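# Sort four trays onto three two-door cabinets

## Task

Move the red tray onto the top of the two-door cabinet beside arm3 and the green tray onto the top of the two-door cabinet beside arm4, while the remaining two trays stay on top of the two-door cabinet beside arm1; when finished, whatever each tray holds must still be standing inside that tray.

## Robot and tools

Robots: four identical i2rt Big YAM arms named arm1, arm2, arm3 and arm4. Each has six joints, a five-finger right hand and a camera on its wrist (arm1_cam_wrist to arm4_cam_wrist). Four fixed room cameras, cam_arm1 to cam_arm4, are not attached to any arm. The arms act independently; none waits for another.

Frames: every pose lives in one scene frame with its origin on the floor and +z upward. Foot (base_link) positions in metres: arm1 (-3.379, -0.197, 1.026), arm2 (-0.692, 0.381, 0.868), arm3 (0.776, 2.522, 0.947), arm4 (0.716, -1.742, 0.945); each foot faces along its own +x (quaternions are given in the state). The hand point sits 0.045 m ahead of the palm. In its frame +z runs along straightened fingers, +y leaves the palm outward, +x crosses the palm toward the little finger. With joints 1, 5, 6 at 0 and the hand level and forward, the palm is down and the thumb on the left. Reach is about 1.07 m from the joint1 axis. A fixed bracket on the little-finger side of the wrist can collide with things.

Tool move: keys arm1, arm2, arm3, arm4 and cameras. An arm not named keeps its previous command. Each arm's entry is an object with:
- joints: a dictionary of absolute targets by name. joint1_rad -2.879..2.879 (base yaw, positive counter-clockwise from above), joint2_rad 0..3.141 (shoulder), joint3_rad 0..3.019 (elbow), joint4_rad -1.692..1.57 (hand pitch, positive lifts fingers), joint5_rad -1.57..1.57 (sideways, positive to arm's right), joint6_rad -2.094..2.094 (roll, positive clockwise seen from behind), all in radians. Hand keys hand_little, hand_ring, hand_middle, hand_index, hand_thumb_bend take -1 (curled) to +1 (straight); hand_thumb_turn -1 puts the thumb opposite the fingers, +1 beside the palm. hand_force_limit -1..1 is a setting, roughly 0 N to 10 N per finger (15 N for thumb motors). hand_speed -0.96..1 is a setting; +0.48 and above is full speed.
- target: one list of 7 numbers [x, y, z, qw, qx, qy, qz], an absolute hand-point pose in metres in the scene frame, the same layout the "hand" line prints. The hand travels straight from its current hand_target toward it. When target is present, joints may only carry hand_ keys.
- speed: top path speed 0.002..0.5 m/s (default 0.25); rotation is capped at twice that in rad/s. Allowed only with target.
- min_time_s: 0.1..8 s, the shortest duration for that arm's joint motions.
cameras: a list of camera names or ["all"]; [] gives none. A move with no arm entries just reports all states and images.

Behaviour of moves: all motions start together; hand paths in one call finish together, paced by the slowest. Paths last 0.5 to 10 s and no action exceeds 15 s. Each step the commanded pose is clipped to 100 mm and 20 degrees from the measured hand, then solved by damped inverse kinematics, so hands lag, overshoot speed near full stretch, and often end a centimetre or more off. Paths ignore obstacles and other arms. Separate joint speeds can make joint-space moves swing wide.

Other tools: wait {seconds: 0..10, cameras}; zoom_image {camera, region: [x0, y0, x1, y1] pixels from top-left, at most 504 by 504, on a camera in the latest images}; show_instructions (no arguments); finished_scene {scene: number}, irreversible.

Reading results: the move line reports each moved arm as done or its worst status. joint_status and hand_status per motion: done; off_target (resting short and maybe still pushing); time_out (each joint now holds a target near where it stopped and keeps pushing, listed under on_its_own; send the reported position to relax it); not_followed (a safety check held back the targets; "joint command not followed" or "pose unreachable" appears, and it may keep retrying). "held at" gives a target, not a reading. Arms listed under "as last shown" were not commanded and repeat old values. hand_stopped_by gives six words for little, ring, middle, index, thumb_bend, thumb_turn: moving, target, force, stalled or fault. The *_load_n lines are fingertip loads in N, positive pushing open; a lost grip shows as a load near 0. hand_target is the pose the current joint targets imply. "Joint velocities" reads "within noise" when still. Joint torques include gravity and wrap at ±28 N m on joints 3 and 4. MOTOR HOT warns above 85 °C; at 100 °C an OVER-TEMPERATURE FAULT drops the arm for 30–60 s, then affected keys read limit_stop_at_motor_heat and must be resent. The pictures line gives image order. Camera calibration data is provided with small errors.

Gripping: a finger motor only starts when its target changes by at least 0.002, stops at the target or when its load hits hand_force_limit, then locks. A closing target sent while load is already at the limit is wasted. Scenes begin at force limit 0 and hand_speed -0.8; use hand_speed -0.94 or lower for soft grips. Thumb turned in front wraps objects 0.035–0.065 m thick; handles down to 0.025 m. The scene keeps running while you think, with last commands held.

Avoid: any hard contact between robots, including closing a hand on another arm's fingers; hard hits on fixed or heavy objects; dropping or releasing moving items; pushing things off the work area or onto the floor; long pushes against unreachable poses or stretched holds that heat motors; excessive finger force. A refused call cancels the later move, wait and finished_scene calls in that reply; an invalid one does not.

Each tool is called after ">>>" as name(argument=value, ...) on one line, values as JSON.

Reference images:

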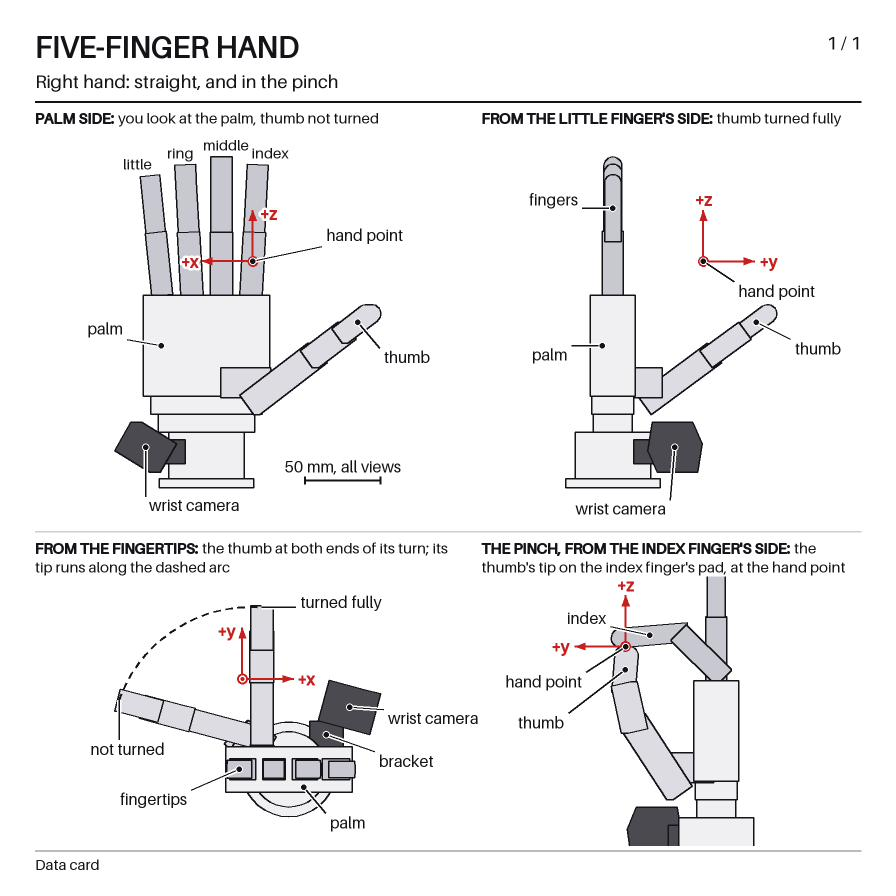

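## Session

>>> move(cameras=["all"])

Scene clock: 0.00 s.
Joint torques (N m): no reading
Motor temperatures (°C): arm1=[40 39 33 34 32 28] | arm2=[35 32 35 33 29 33] | arm3=[39 35 33 32 33 33] | arm4=[35 29 28 33 31 28]
Heat: arm1: hottest joint1_rad 40 °C; arm2: hottest joint1_rad 35 °C; arm3: hottest joint1_rad 39 °C; arm4: hottest joint1_rad 35 °C.
Joint velocities: within noise
arm1.joint_positions: joint1_rad=-0.849 joint2_rad=+0.607 joint3_rad=+1.359 joint4_rad=-1.517 joint5_rad=+0.228 joint6_rad=-1.082 hand_little=+1.000 hand_ring=+1.000 hand_middle=+1.000 hand_index=+1.000 hand_thumb_turn=+1.000 hand_thumb_bend=+1.000 hand_force_limit=+0.000 hand_speed=-0.800
arm1.joint_status: not commanded
arm1.hand_stopped_by: target,target,target,target,target,target
arm1.little_load_n: 0.0
arm1.ring_load_n: 0.0
arm1.middle_load_n: 0.0
arm1.index_load_n: 0.0
arm1.thumb_bend_load_n: 0.0
arm1.thumb_turn_load_n: 0.0
arm1.hand: x=-3.4358 y=-0.0086 z=+1.4704 quat_wxyz=(+0.366, -0.592, -0.701, -0.159) (m; scene frame)
arm1.hand_target: x=-3.4356 y=-0.0087 z=+1.4783 quat_wxyz=(+0.375, -0.590, -0.697, -0.160) (m; scene frame)
arm1.hand_status: not commanded
arm2.joint_positions: joint1_rad=-0.574 joint2_rad=+0.648 joint3_rad=+1.567 joint4_rad=-1.542 joint5_rad=-0.233 joint6_rad=-1.417 hand_little=+1.000 hand_ring=+1.000 hand_middle=+1.000 hand_index=+1.000 hand_thumb_turn=+1.000 hand_thumb_bend=+1.000 hand_force_limit=+0.000 hand_speed=-0.800
arm2.joint_status: not commanded
arm2.hand_stopped_by: target,target,target,target,target,target
arm2.little_load_n: 0.0
arm2.ring_load_n: 0.0
arm2.middle_load_n: 0.0
arm2.index_load_n: 0.0
arm2.thumb_bend_load_n: 0.0
arm2.thumb_turn_load_n: 0.0
arm2.hand: x=-0.8490 y=+0.4864 z=+1.3937 quat_wxyz=(+0.469, -0.238, -0.850, +0.027) (m; scene frame)
arm2.hand_target: x=-0.8472 y=+0.4855 z=+1.4004 quat_wxyz=(+0.477, -0.236, -0.846, +0.025) (m; scene frame)
arm2.hand_status: not commanded
arm3.joint_positions: joint1_rad=+0.779 joint2_rad=+0.641 joint3_rad=+1.564 joint4_rad=-1.264 joint5_rad=+0.008 joint6_rad=-1.053 hand_little=+1.000 hand_ring=+1.000 hand_middle=+1.000 hand_index=+1.000 hand_thumb_turn=+1.000 hand_thumb_bend=+1.000 hand_force_limit=+0.000 hand_speed=-0.800
arm3.joint_status: not commanded
arm3.hand_stopped_by: target,target,target,target,target,target
arm3.little_load_n: 0.0
arm3.ring_load_n: 0.0
arm3.middle_load_n: 0.0
arm3.index_load_n: 0.0
arm3.thumb_bend_load_n: 0.0
arm3.thumb_turn_load_n: 0.0
arm3.hand: x=+0.8657 y=+2.7212 z=+1.5231 quat_wxyz=(-0.461, +0.749, +0.317, +0.356) (m; scene frame)
arm3.hand_target: x=+0.8651 y=+2.7186 z=+1.5316 quat_wxyz=(-0.467, +0.743, +0.315, +0.361) (m; scene frame)
arm3.hand_status: not commanded
arm4.joint_positions: joint1_rad=-0.169 joint2_rad=+0.643 joint3_rad=+1.445 joint4_rad=-1.176 joint5_rad=+0.282 joint6_rad=-1.457 hand_little=+1.000 hand_ring=+1.000 hand_middle=+1.000 hand_index=+1.000 hand_thumb_turn=+1.000 hand_thumb_bend=+1.000 hand_force_limit=+0.000 hand_speed=-0.800
arm4.joint_status: not commanded
arm4.hand_stopped_by: target,target,target,target,target,target
arm4.little_load_n: 0.5
arm4.ring_load_n: 0.0
arm4.middle_load_n: 0.0
arm4.index_load_n: 0.0
arm4.thumb_bend_load_n: 0.0
arm4.thumb_turn_load_n: 0.0
arm4.hand: x=+0.8288 y=-1.9764 z=+1.5087 quat_wxyz=(+0.274, +0.719, -0.395, +0.502) (m; scene frame)
arm4.hand_target: x=+0.8266 y=-1.9746 z=+1.5201 quat_wxyz=(+0.276, +0.712, -0.393, +0.512) (m; scene frame)
arm4.hand_status: not commanded
pictures: arm1_cam_wrist, arm2_cam_wrist, arm3_cam_wrist, arm4_cam_wrist, cam_arm1, cam_arm2, cam_arm3, cam_arm4

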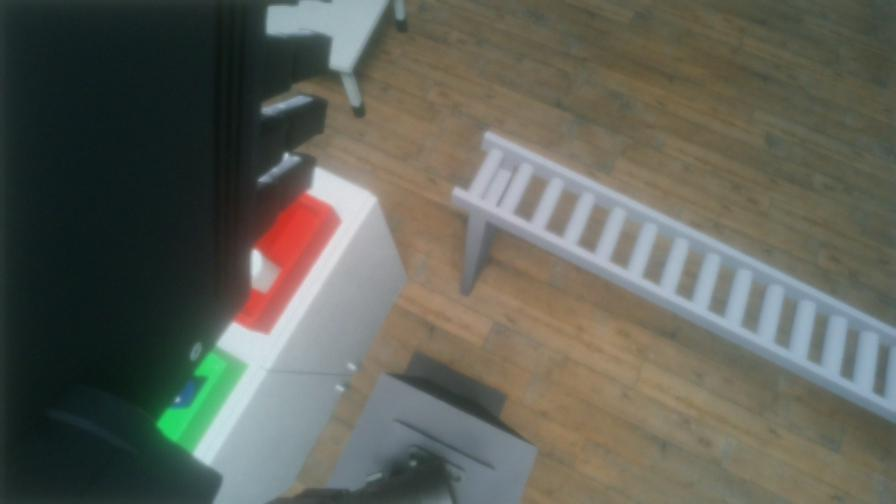

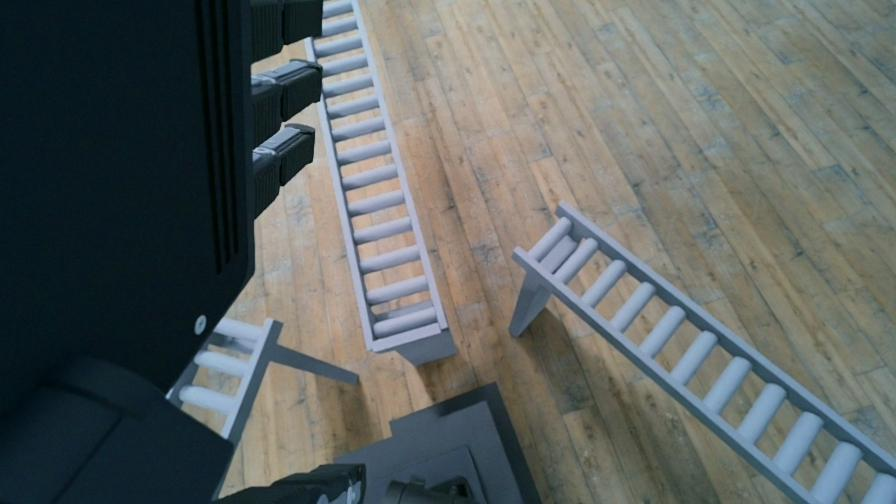

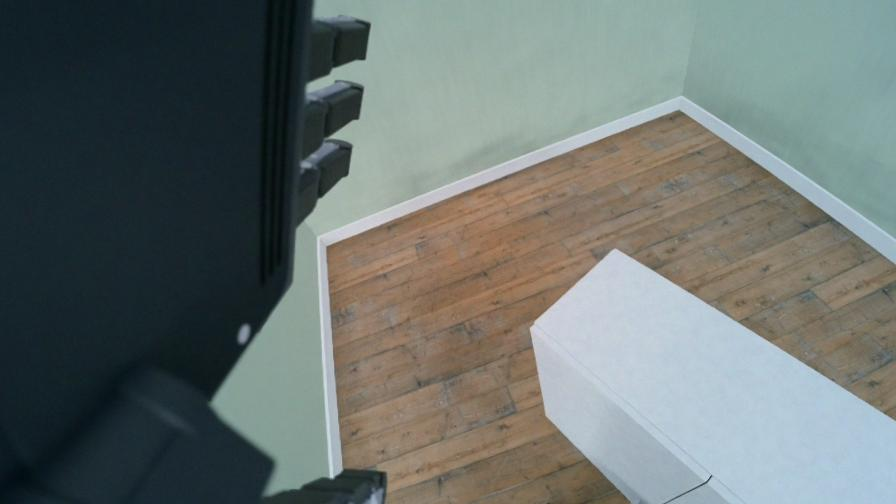

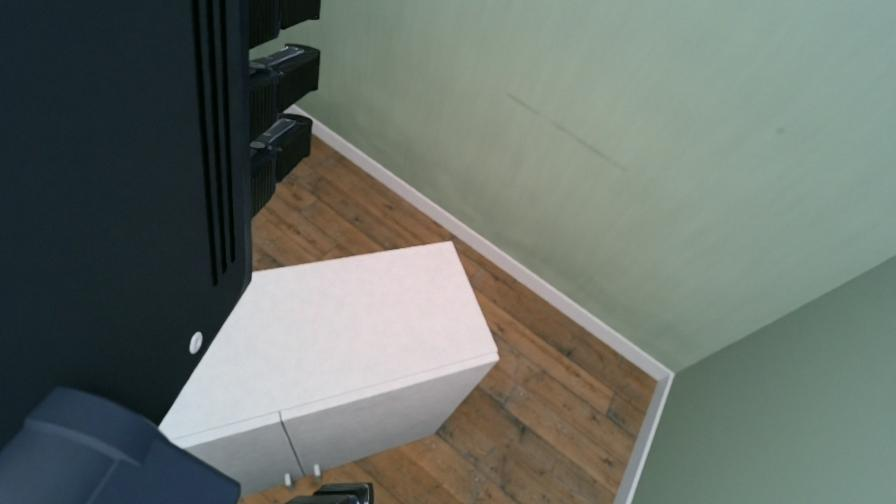

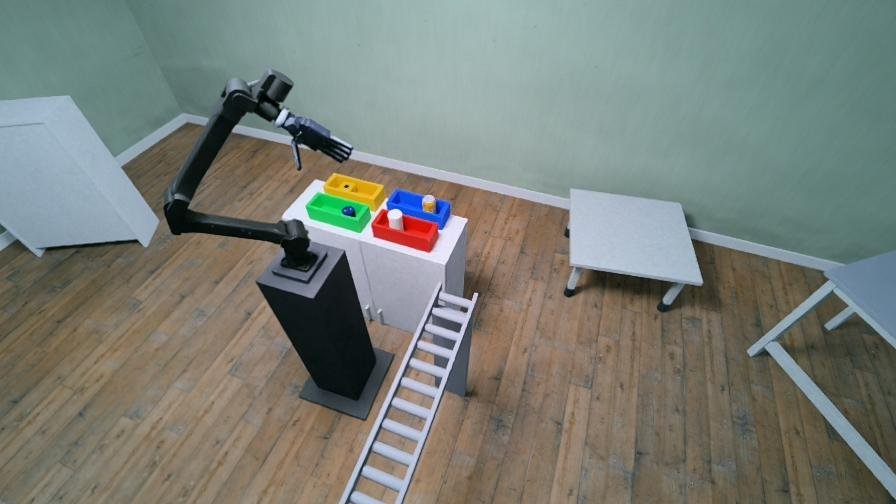

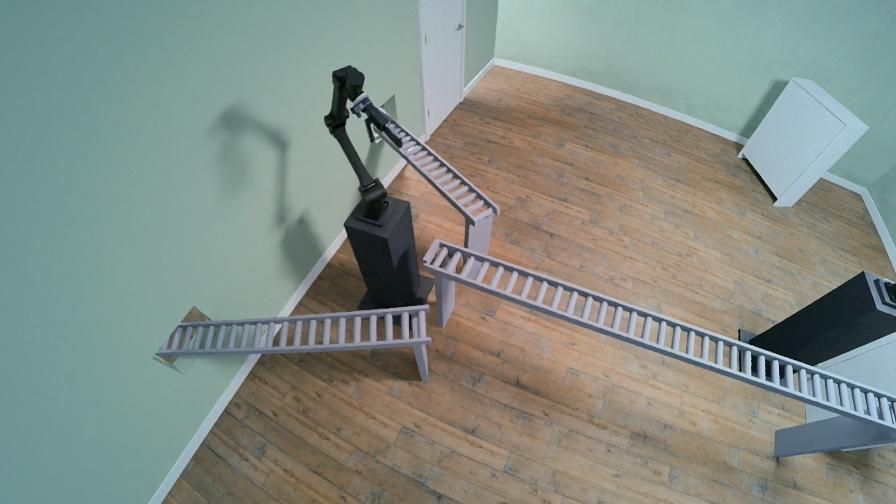

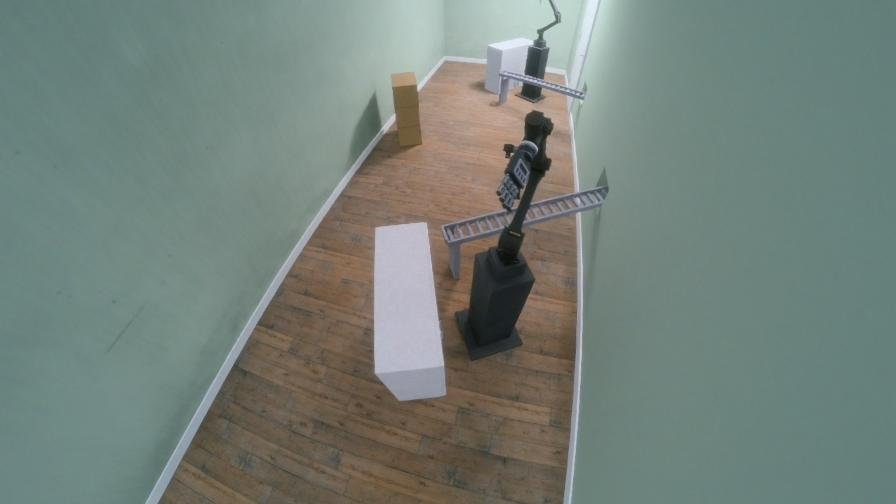

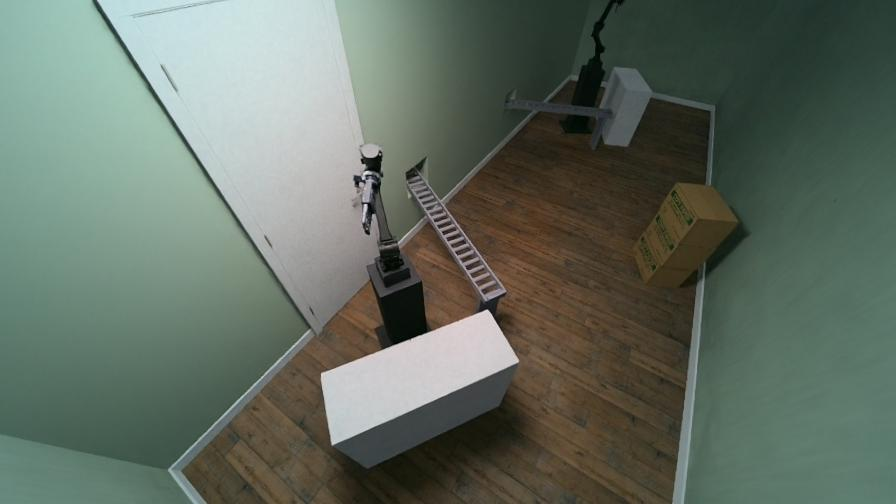

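>>> zoom_image(camera="cam_arm1", region=[270, 150, 490, 300])

>>> zoom_image(camera="cam_arm2", region=[150, 80, 510, 400])

>>> zoom_image(camera="cam_arm3", region=[350, 60, 630, 360])

>>> zoom_image(camera="cam_arm4", region=[320, 140, 560, 360])

Scaled by 2.291 from the camera's 896x504 image, which has a finer 1280x720 frame.

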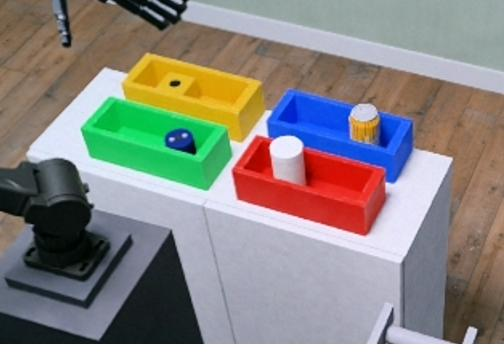

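Scaled by 1.400 from the camera's 896x504 image, which has a finer 1280x720 frame.

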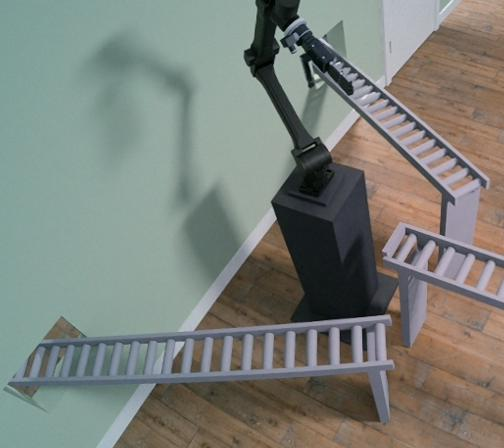

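Scaled by 1.680 from the camera's 896x504 image, which has a finer 1280x720 frame.

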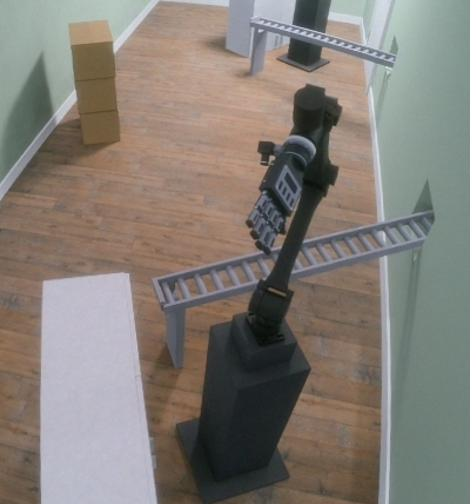

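Scaled by 2.100 from the camera's 896x504 image, which has a finer 1280x720 frame.

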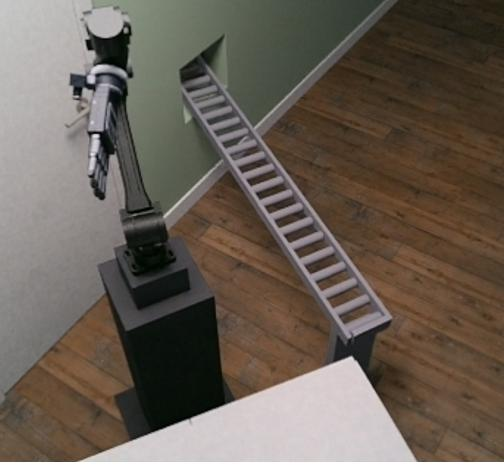

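>>> zoom_image(camera="cam_arm1", region=[365, 180, 455, 255])

>>> zoom_image(camera="cam_arm1", region=[300, 165, 390, 240])

>>> zoom_image(camera="arm1_cam_wrist", region=[140, 150, 420, 470])

>>> zoom_image(camera="cam_arm1", region=[330, 270, 500, 504])

Scaled by 5.600 from the camera's 896x504 image, which has a finer 1280x720 frame.

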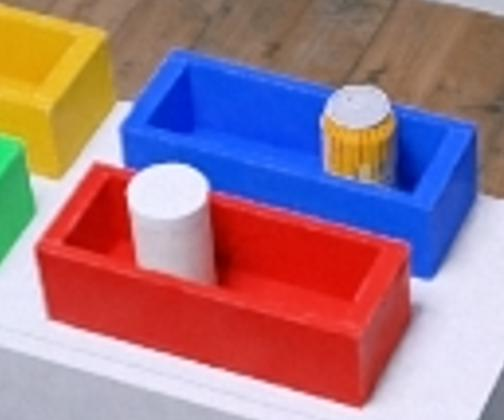

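Scaled by 5.600 from the camera's 896x504 image, which has a finer 1280x720 frame.

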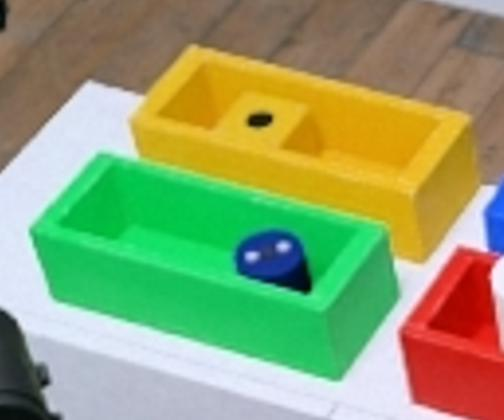

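Scaled by 1.575 from the camera's 896x504 image, which has a finer 1280x720 frame.

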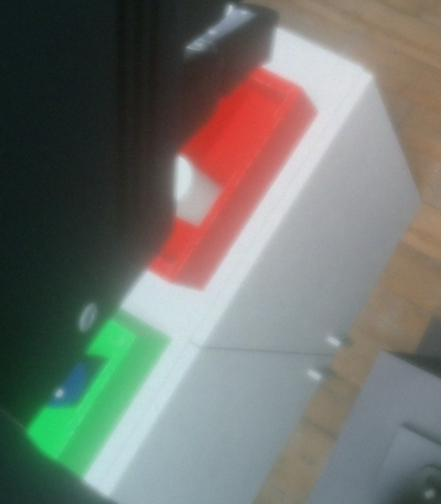

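Scaled by 2.154 from the camera's 896x504 image, which has a finer 1280x720 frame.

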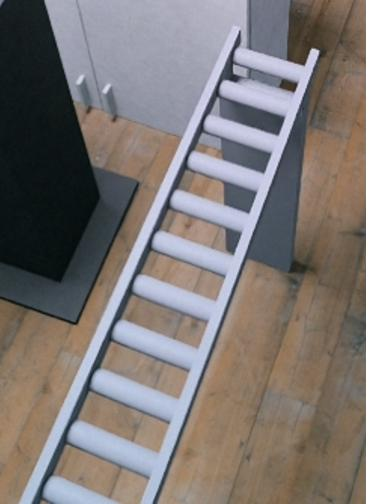

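>>> zoom_image(camera="cam_arm1", region=[366, 200, 416, 245])

>>> zoom_image(camera="cam_arm1", region=[300, 185, 350, 230])

Scaled by 10.080 from the camera's 896x504 image, which has a finer 1280x720 frame.

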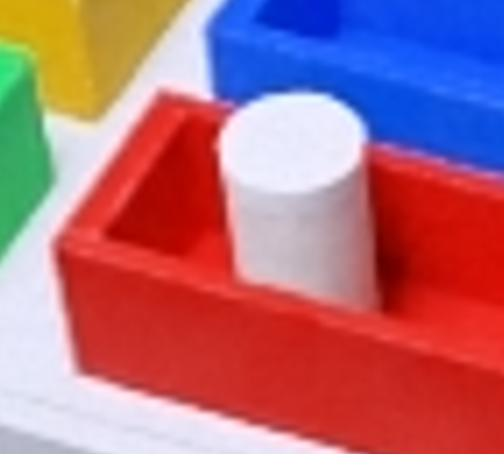

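Scaled by 10.080 from the camera's 896x504 image, which has a finer 1280x720 frame.

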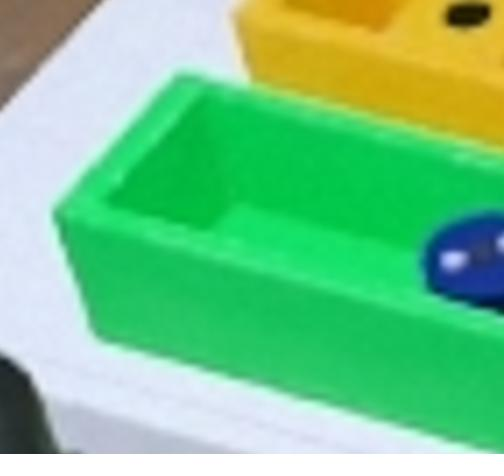

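>>> move(arm1={"target": [-3.72, 0.0, 1.15, 0.2706, -0.6533, -0.6533, 0.2706], "speed": 0.25}, cameras=["arm1_cam_wrist", "cam_arm1"])

Scene clock: 161.17 s.
Joint torques (N m): arm1=[2.14 -4.84 8.16 1.26 -0.49 0.14] | arm2=[0.44 0.85 8.38 1.76 -0.01 0.01] | arm3=[0.44 2.84 8.94 2.33 -0.05 0.04] | arm4=[-1.14 1.26 10.81 2 0.01 -0.01]
Motor temperatures (°C): arm1=[40 38 39 33 31 27] | arm2=[34 32 39 33 28 32] | arm3=[38 34 39 31 32 32] | arm4=[35 29 32 32 30 28]
Heat: arm1: hottest joint1_rad 40 °C; arm2: hottest joint3_rad 39 °C; arm3: hottest joint3_rad 39 °C; arm4: hottest joint1_rad 35 °C.
move: arm1 done
Joint velocities: within noise
arm1.joint_positions: joint1_rad=-0.779 joint2_rad=+1.152 joint3_rad=+0.794 joint4_rad=-0.573 joint5_rad=-0.477 joint6_rad=-0.586 hand_little=+1.000 hand_ring=+1.000 hand_middle=+1.000 hand_index=+1.000 hand_thumb_turn=+1.000 hand_thumb_bend=+1.000 hand_force_limit=+0.000 hand_speed=-0.800
arm1.joint_status: not commanded
arm1.hand_stopped_by: target,target,target,target,target,target
arm1.little_load_n: 0.0
arm1.ring_load_n: 0.0
arm1.middle_load_n: 0.0
arm1.index_load_n: 0.0
arm1.thumb_bend_load_n: 0.0
arm1.thumb_turn_load_n: 0.0
arm1.hand: x=-3.7157 y=+0.0026 z=+1.1549 quat_wxyz=(+0.274, -0.654, -0.653, +0.267) (m; scene frame)
arm1.hand_target: x=-3.7198 y=-0.0001 z=+1.1501 quat_wxyz=(+0.271, -0.653, -0.653, +0.271) (m; scene frame)
arm1.hand_status: done (0.007 m and 0.6 deg from the pose sent, 0.428 m and 51.6 deg at the start)
arm2, arm3, arm4: as last shown
arm4.little_load_n: 0.0
pictures: arm1_cam_wrist, cam_arm1
camera_calibration:
arm1_cam_wrist: T_world_to_cam=[[0.683229, 0.292353, -0.669124, 3.30633], [0.505189, -0.850899, 0.144064, 1.72059], [-0.52724, -0.436463, -0.729053, -0.997223], [0, 0, 0, 1]] pos_world=[-3.65398, 0.0621839, 1.23744]

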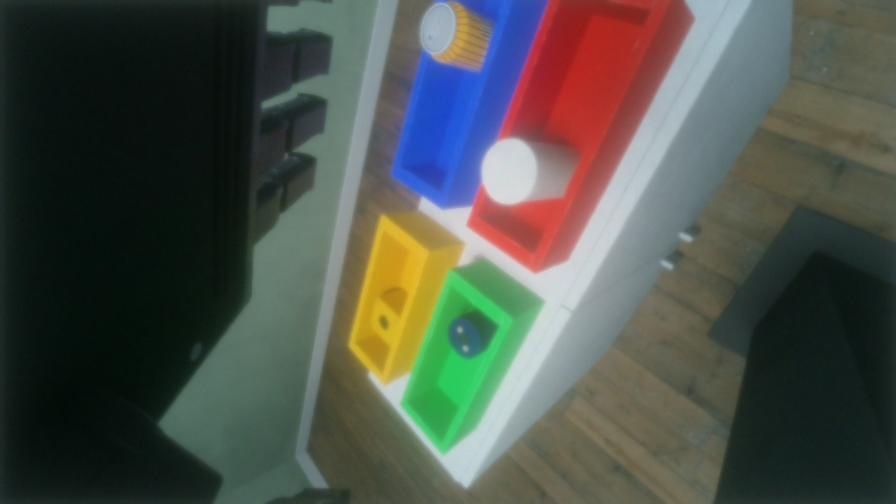

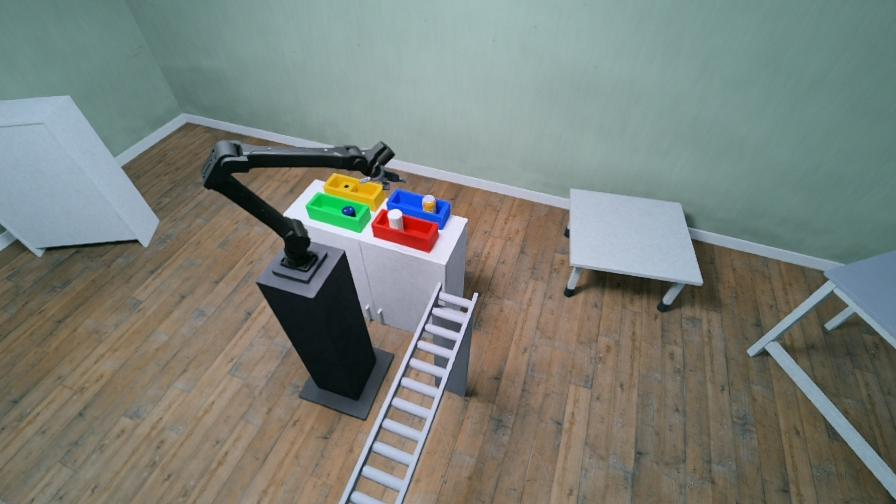

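>>> zoom_image(camera="arm1_cam_wrist", region=[340, 0, 700, 260])

>>> zoom_image(camera="arm1_cam_wrist", region=[330, 200, 600, 490])

Scaled by 1.400 from the camera's 896x504 image, which has a finer 1280x720 frame.

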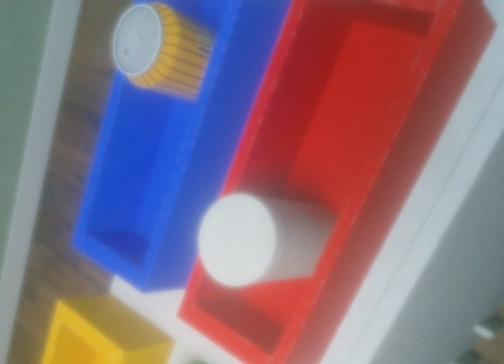

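Scaled by 1.738 from the camera's 896x504 image, which has a finer 1280x720 frame.

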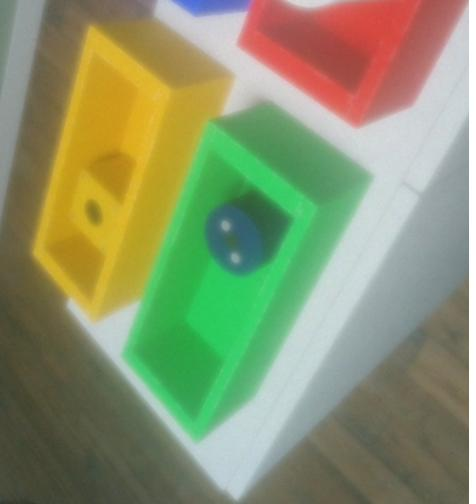

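>>> move(arm1={"target": [-3.80, 0.03, 1.02, 0.5, -0.5, -0.5, 0.5], "speed": 0.2, "joints": {"hand_speed": 0.0, "hand_thumb_turn": -1, "hand_thumb_bend": 0.3, "hand_index": 0.16, "hand_middle": 0.16, "hand_ring": 0.16, "hand_little": 0.16}}, cameras=["arm1_cam_wrist", "cam_arm1"])

Scene clock: 177.40 s.
Joint torques (N m): arm1=[0.56 -8.59 3.59 1.61 0.05 0.11] | arm2=[0.56 1.14 8.36 1.84 -0.05 0.03] | arm3=[0.5 2.84 8.95 2.35 -0.05 0.05] | arm4=[-1.03 1.49 10.77 2 -0.01 -0.01]
Motor temperatures (°C): arm1=[40 38 38 33 32 27] | arm2=[34 32 39 33 28 32] | arm3=[38 34 39 31 32 32] | arm4=[35 29 32 32 30 28]
Heat: arm1: hottest joint1_rad 40 °C; arm2: hottest joint3_rad 39 °C; arm3: hottest joint3_rad 39 °C; arm4: hottest joint1_rad 35 °C.
move: arm1 done
Joint velocities: within noise
arm1.joint_positions: joint1_rad=-0.874 joint2_rad=+2.012 joint3_rad=+0.491 joint4_rad=+1.494 joint5_rad=-0.848 joint6_rad=-0.032 hand_little=+0.160 hand_ring=+0.160 hand_middle=+0.160 hand_index=+0.160 hand_thumb_turn=-1.000 hand_thumb_bend=+0.300 hand_force_limit=+0.000 hand_speed=+0.000
arm1.joint_status: all done
arm1.hand_stopped_by: target,target,target,target,target,target
arm1.little_load_n: 0.0
arm1.ring_load_n: 0.0
arm1.middle_load_n: 0.0
arm1.index_load_n: 0.0
arm1.thumb_bend_load_n: 0.0
arm1.thumb_turn_load_n: 0.0
arm1.hand: x=-3.7979 y=+0.0217 z=+1.0219 quat_wxyz=(+0.494, -0.500, -0.505, +0.501) (m; scene frame)
arm1.hand_target: x=-3.7998 y=+0.0298 z=+1.0200 quat_wxyz=(+0.500, -0.500, -0.500, +0.500) (m; scene frame)
arm1.hand_status: done (0.009 m and 0.9 deg from the pose sent, 0.161 m and 45.1 deg at the start)
arm2, arm3, arm4: as last shown
arm3.little_load_n: -0.5
pictures: arm1_cam_wrist, cam_arm1
camera_calibration:
arm1_cam_wrist: T_world_to_cam=[[0.0126607, 0.287791, -0.95761, 1.01596], [0.479507, -0.842134, -0.246747, 2.09911], [-0.877447, -0.456056, -0.14866, -3.05193], [0, 0, 0, 1]] pos_world=[-3.6973, 0.0834982, 1.03715]

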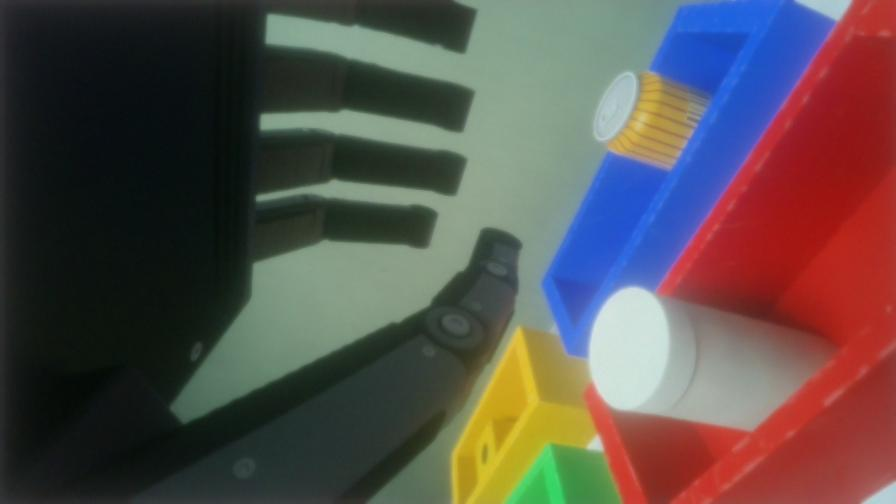

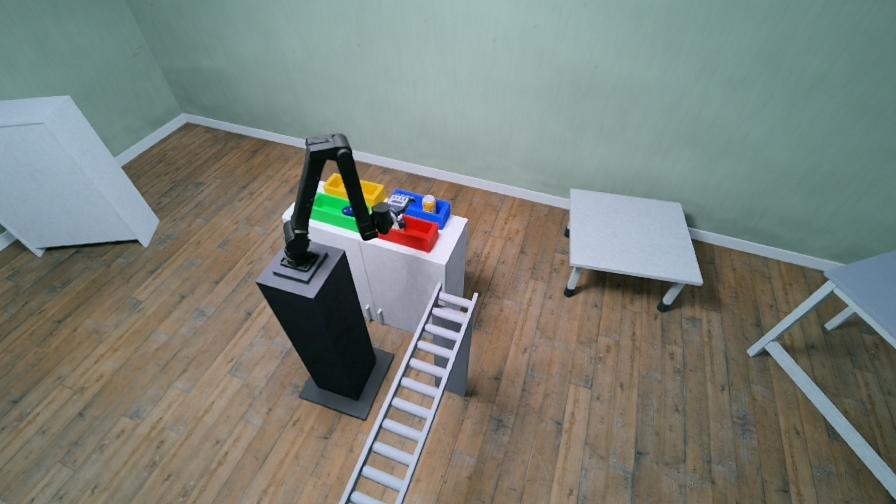

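>>> move(arm1={"target": [-3.84, 0.03, 0.96, 0.3536, -0.6124, -0.6124, 0.3536], "speed": 0.15, "joints": {"hand_thumb_bend": 1.0, "hand_index": -0.3, "hand_middle": -0.3, "hand_ring": -0.3, "hand_little": -0.3}}, cameras=["arm1_cam_wrist", "cam_arm1"])

>>> zoom_image(camera="cam_arm1", region=[340, 170, 460, 260])

Scene clock: 200.50 s.
Joint torques (N m): arm1=[2.02 -12.45 7.1 0.49 -0.19 -0.05] | arm2=[0.85 1.32 8.34 1.8 -0.03 0.01] | arm3=[0.44 2.84 8.94 2.33 -0.05 0.05] | arm4=[-1.2 1.44 10.74 2 -0.02 0.01]
Motor temperatures (°C): arm1=[39 38 37 33 31 27] | arm2=[34 32 39 32 28 32] | arm3=[38 34 39 31 32 32] | arm4=[34 29 33 32 30 28]
Heat: arm1: hottest joint1_rad 39 °C; arm2: hottest joint3_rad 39 °C; arm3: hottest joint3_rad 39 °C; arm4: hottest joint1_rad 34 °C.
move: arm1 off_target
Joint velocities: within noise
arm1.joint_positions: joint1_rad=-0.716 joint2_rad=+1.865 joint3_rad=+0.686 joint4_rad=+0.507 joint5_rad=-0.562 joint6_rad=-0.382 hand_little=-0.300 hand_ring=-0.300 hand_middle=-0.300 hand_index=-0.300 hand_thumb_turn=-1.000 hand_thumb_bend=+1.000 hand_force_limit=+0.000 hand_speed=+0.000
arm1.joint_status: all done
arm1.hand_stopped_by: target,target,target,target,target,target
arm1.little_load_n: 0.0
arm1.ring_load_n: 0.0
arm1.middle_load_n: 0.0
arm1.index_load_n: 0.0
arm1.thumb_bend_load_n: 0.0
arm1.thumb_turn_load_n: 0.0
arm1.hand: x=-3.8247 y=+0.0212 z=+0.9468 quat_wxyz=(+0.338, -0.625, -0.608, +0.354) (m; scene frame)
arm1.hand_target: x=-3.8396 y=+0.0297 z=+0.9604 quat_wxyz=(+0.354, -0.612, -0.612, +0.354) (m; scene frame)
arm1.hand_status: off_target (0.022 m and 2.3 deg from the pose sent, 0.075 m and 29.4 deg at the start)
arm2, arm3, arm4: as last shown
arm2.little_load_n: 0.5
arm3.little_load_n: 0.0
arm4.little_load_n: 0.5
arm4.thumb_bend_load_n: 0.5
pictures: arm1_cam_wrist, cam_arm1
camera_calibration:
arm1_cam_wrist: T_world_to_cam=[[0.507012, 0.25909, -0.822077, 2.70762], [0.521145, -0.851824, 0.0529484, 1.96882], [-0.686547, -0.455267, -0.566909, -1.96073], [0, 0, 0, 1]] pos_world=[-3.74497, 0.0829138, 1.01007]

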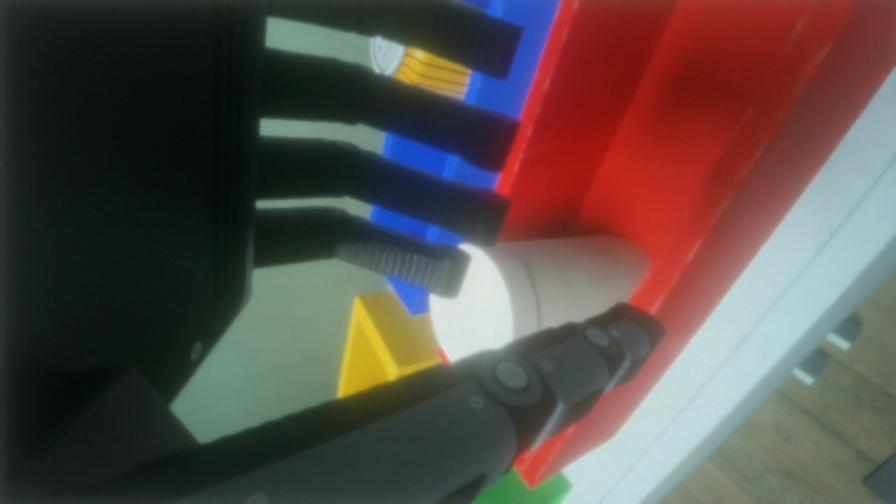

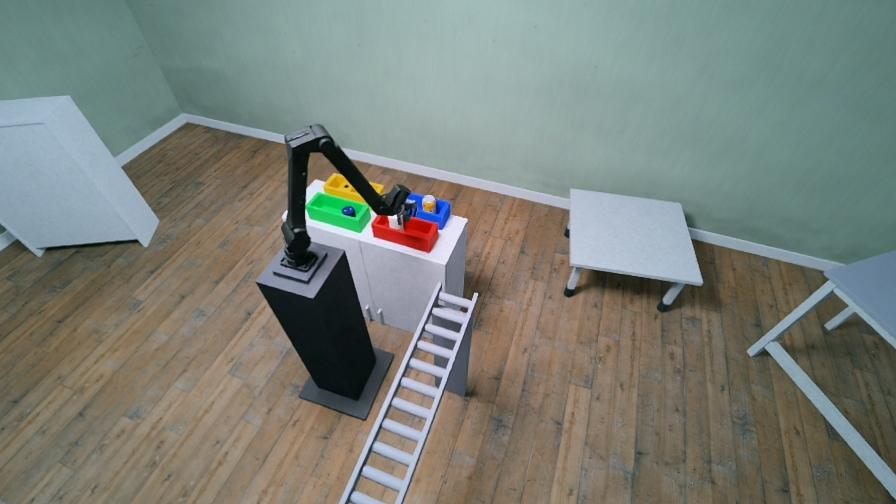

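Scaled by 4.200 from the camera's 896x504 image, which has a finer 1280x720 frame.

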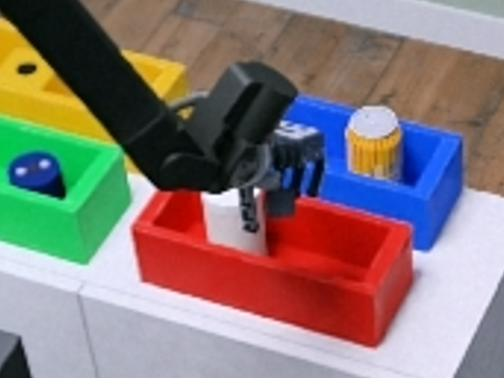

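>>> move(arm1={"target": [-3.85, 0.042, 0.905, 0.3536, -0.6124, -0.6124, 0.3536], "speed": 0.1}, cameras=["arm1_cam_wrist", "cam_arm1"])

>>> zoom_image(camera="cam_arm1", region=[340, 170, 460, 260])

Scene clock: 208.10 s.
Joint torques (N m): arm1=[1.2 -10.87 6.13 1.54 -0.46 -0.05] | arm2=[0.38 1.26 8.44 1.84 -0.03 0] | arm3=[0.5 2.84 8.94 2.33 -0.05 0.04] | arm4=[-1.73 1.26 10.74 2.09 -0.03 -0.01]
Motor temperatures (°C): arm1=[39 39 37 33 31 27] | arm2=[34 32 39 32 28 32] | arm3=[38 34 39 31 32 32] | arm4=[34 29 33 32 30 28]
Heat: arm1: hottest joint1_rad 39 °C; arm2: hottest joint3_rad 39 °C; arm3: hottest joint3_rad 39 °C; arm4: hottest joint1_rad 34 °C.
move: arm1 off_target
Joint velocities: within noise
arm1.joint_positions: joint1_rad=-0.716 joint2_rad=+2.016 joint3_rad=+0.750 joint4_rad=+0.599 joint5_rad=-0.563 joint6_rad=-0.390 hand_little=-0.300 hand_ring=-0.300 hand_middle=-0.300 hand_index=-0.300 hand_thumb_turn=-1.000 hand_thumb_bend=+1.000 hand_force_limit=+0.000 hand_speed=+0.000
arm1.joint_status: not commanded
arm1.hand_stopped_by: target,target,target,target,target,target
arm1.little_load_n: 0.0
arm1.ring_load_n: 0.0
arm1.middle_load_n: 0.0
arm1.index_load_n: 0.0
arm1.thumb_bend_load_n: 0.5
arm1.thumb_turn_load_n: 0.0
arm1.hand: x=-3.8398 y=+0.0329 z=+0.9056 quat_wxyz=(+0.342, -0.621, -0.611, +0.353) (m; scene frame)
arm1.hand_target: x=-3.8496 y=+0.0419 z=+0.9053 quat_wxyz=(+0.354, -0.612, -0.612, +0.353) (m; scene frame)
arm1.hand_status: off_target (0.014 m and 1.7 deg from the pose sent, 0.053 m and 2.3 deg at the start)
arm2, arm3, arm4: as last shown
arm2.little_load_n: 0.0
arm4.little_load_n: 0.0
arm4.thumb_bend_load_n: 0.0
pictures: arm1_cam_wrist, cam_arm1
camera_calibration:
arm1_cam_wrist: T_world_to_cam=[[0.502391, 0.269087, -0.821703, 2.66001], [0.525523, -0.84969, 0.0430534, 2.01449], [-0.686607, -0.453453, -0.568288, -1.98811], [0, 0, 0, 1]] pos_world=[-3.76008, 0.0944073, 0.969185]

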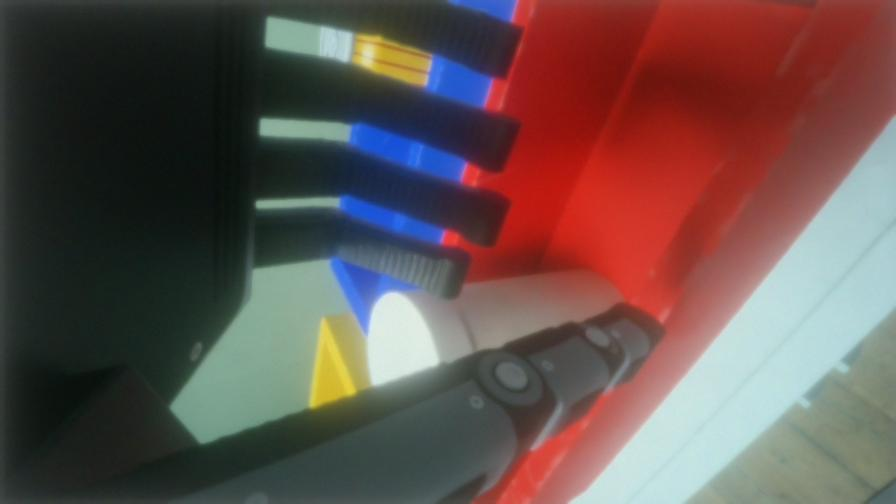

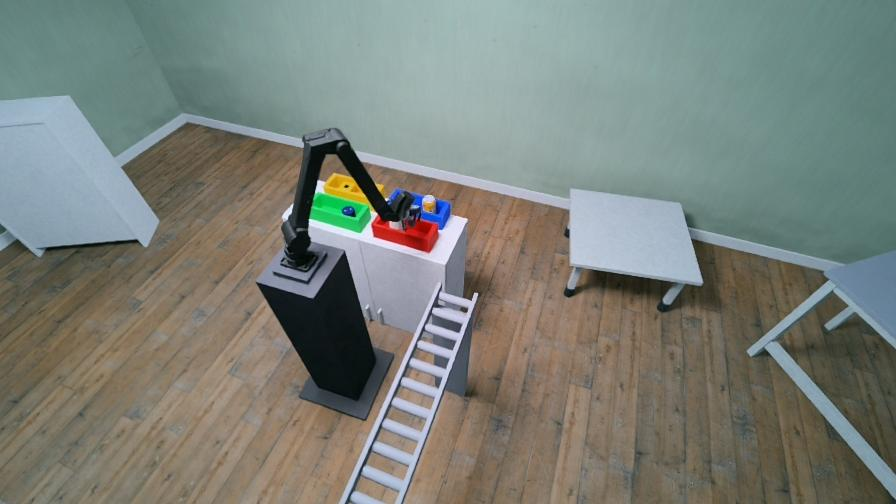

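Scaled by 4.200 from the camera's 896x504 image, which has a finer 1280x720 frame.

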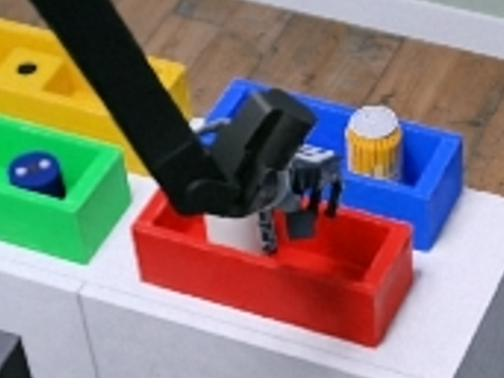

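>>> move(arm1={"target": [-3.836, 0.041, 0.85, 0.3536, -0.6124, -0.6124, 0.3536], "speed": 0.08, "joints": {"hand_index": 0.16, "hand_middle": 0.16, "hand_ring": 0.16, "hand_little": 0.16}}, cameras=["arm1_cam_wrist", "cam_arm1"])

>>> zoom_image(camera="cam_arm1", region=[340, 170, 460, 260])

Scene clock: 215.63 s.
Joint torques (N m): arm1=[0.67 -11.28 4.62 1.54 -0.47 -0.05] | arm2=[0.03 1.32 8.29 1.87 0 -0.01] | arm3=[0.44 2.84 8.92 2.33 -0.05 0.05] | arm4=[-1.32 1.49 10.78 1.95 -0.05 -0.05]
Motor temperatures (°C): arm1=[39 39 36 33 31 27] | arm2=[34 32 39 32 28 32] | arm3=[38 34 39 31 32 32] | arm4=[34 29 33 32 30 28]
Heat: arm1: hottest joint1_rad 39 °C; arm2: hottest joint3_rad 39 °C; arm3: hottest joint3_rad 39 °C; arm4: hottest joint1_rad 34 °C.
move: arm1 off_target
Joint velocities: within noise
arm1.joint_positions: joint1_rad=-0.730 joint2_rad=+2.176 joint3_rad=+0.762 joint4_rad=+0.744 joint5_rad=-0.580 joint6_rad=-0.405 hand_little=+0.160 hand_ring=+0.160 hand_middle=+0.160 hand_index=+0.160 hand_thumb_turn=-1.000 hand_thumb_bend=+1.000 hand_force_limit=+0.000 hand_speed=+0.000
arm1.joint_status: all done
arm1.hand_stopped_by: target,target,target,target,target,target
arm1.little_load_n: 0.0
arm1.ring_load_n: 0.0
arm1.middle_load_n: 0.0
arm1.index_load_n: 0.0
arm1.thumb_bend_load_n: 0.0
arm1.thumb_turn_load_n: 0.0
arm1.hand: x=-3.8310 y=+0.0314 z=+0.8537 quat_wxyz=(+0.343, -0.617, -0.612, +0.355) (m; scene frame)
arm1.hand_target: x=-3.8357 y=+0.0410 z=+0.8502 quat_wxyz=(+0.354, -0.612, -0.612, +0.353) (m; scene frame)
arm1.hand_status: off_target (0.011 m and 1.3 deg from the pose sent, 0.056 m and 1.7 deg at the start)
arm2, arm3, arm4: as last shown
arm4.index_load_n: 0.5
pictures: arm1_cam_wrist, cam_arm1
camera_calibration:
arm1_cam_wrist: T_world_to_cam=[[0.4957, 0.275893, -0.823507, 2.58895], [0.531847, -0.846045, 0.0366953, 2.04031], [-0.6866, -0.45617, -0.566118, -2.01399], [0, 0, 0, 1]] pos_world=[-3.75128, 0.0932051, 0.916991]

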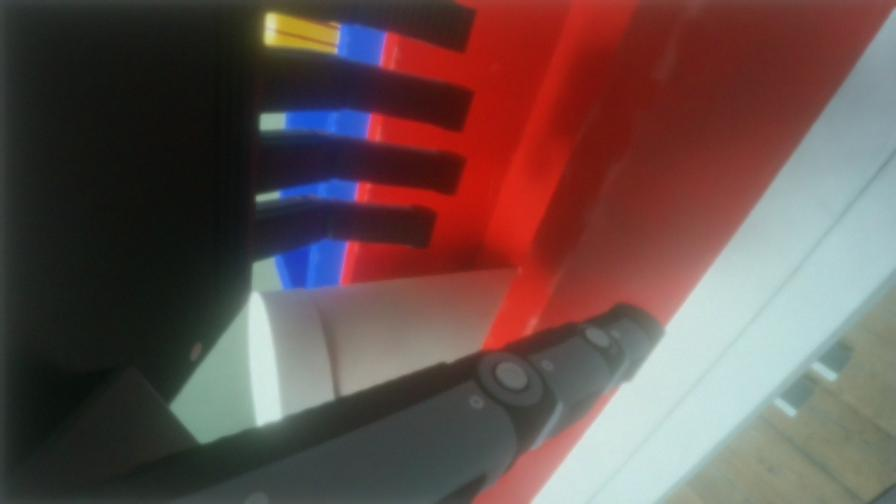

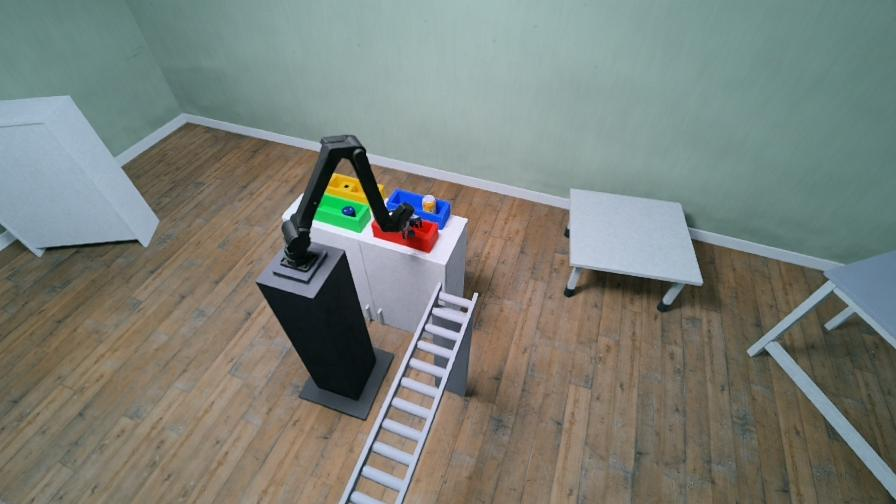

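Scaled by 4.200 from the camera's 896x504 image, which has a finer 1280x720 frame.

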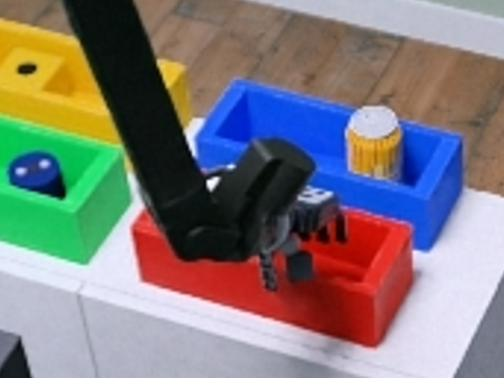

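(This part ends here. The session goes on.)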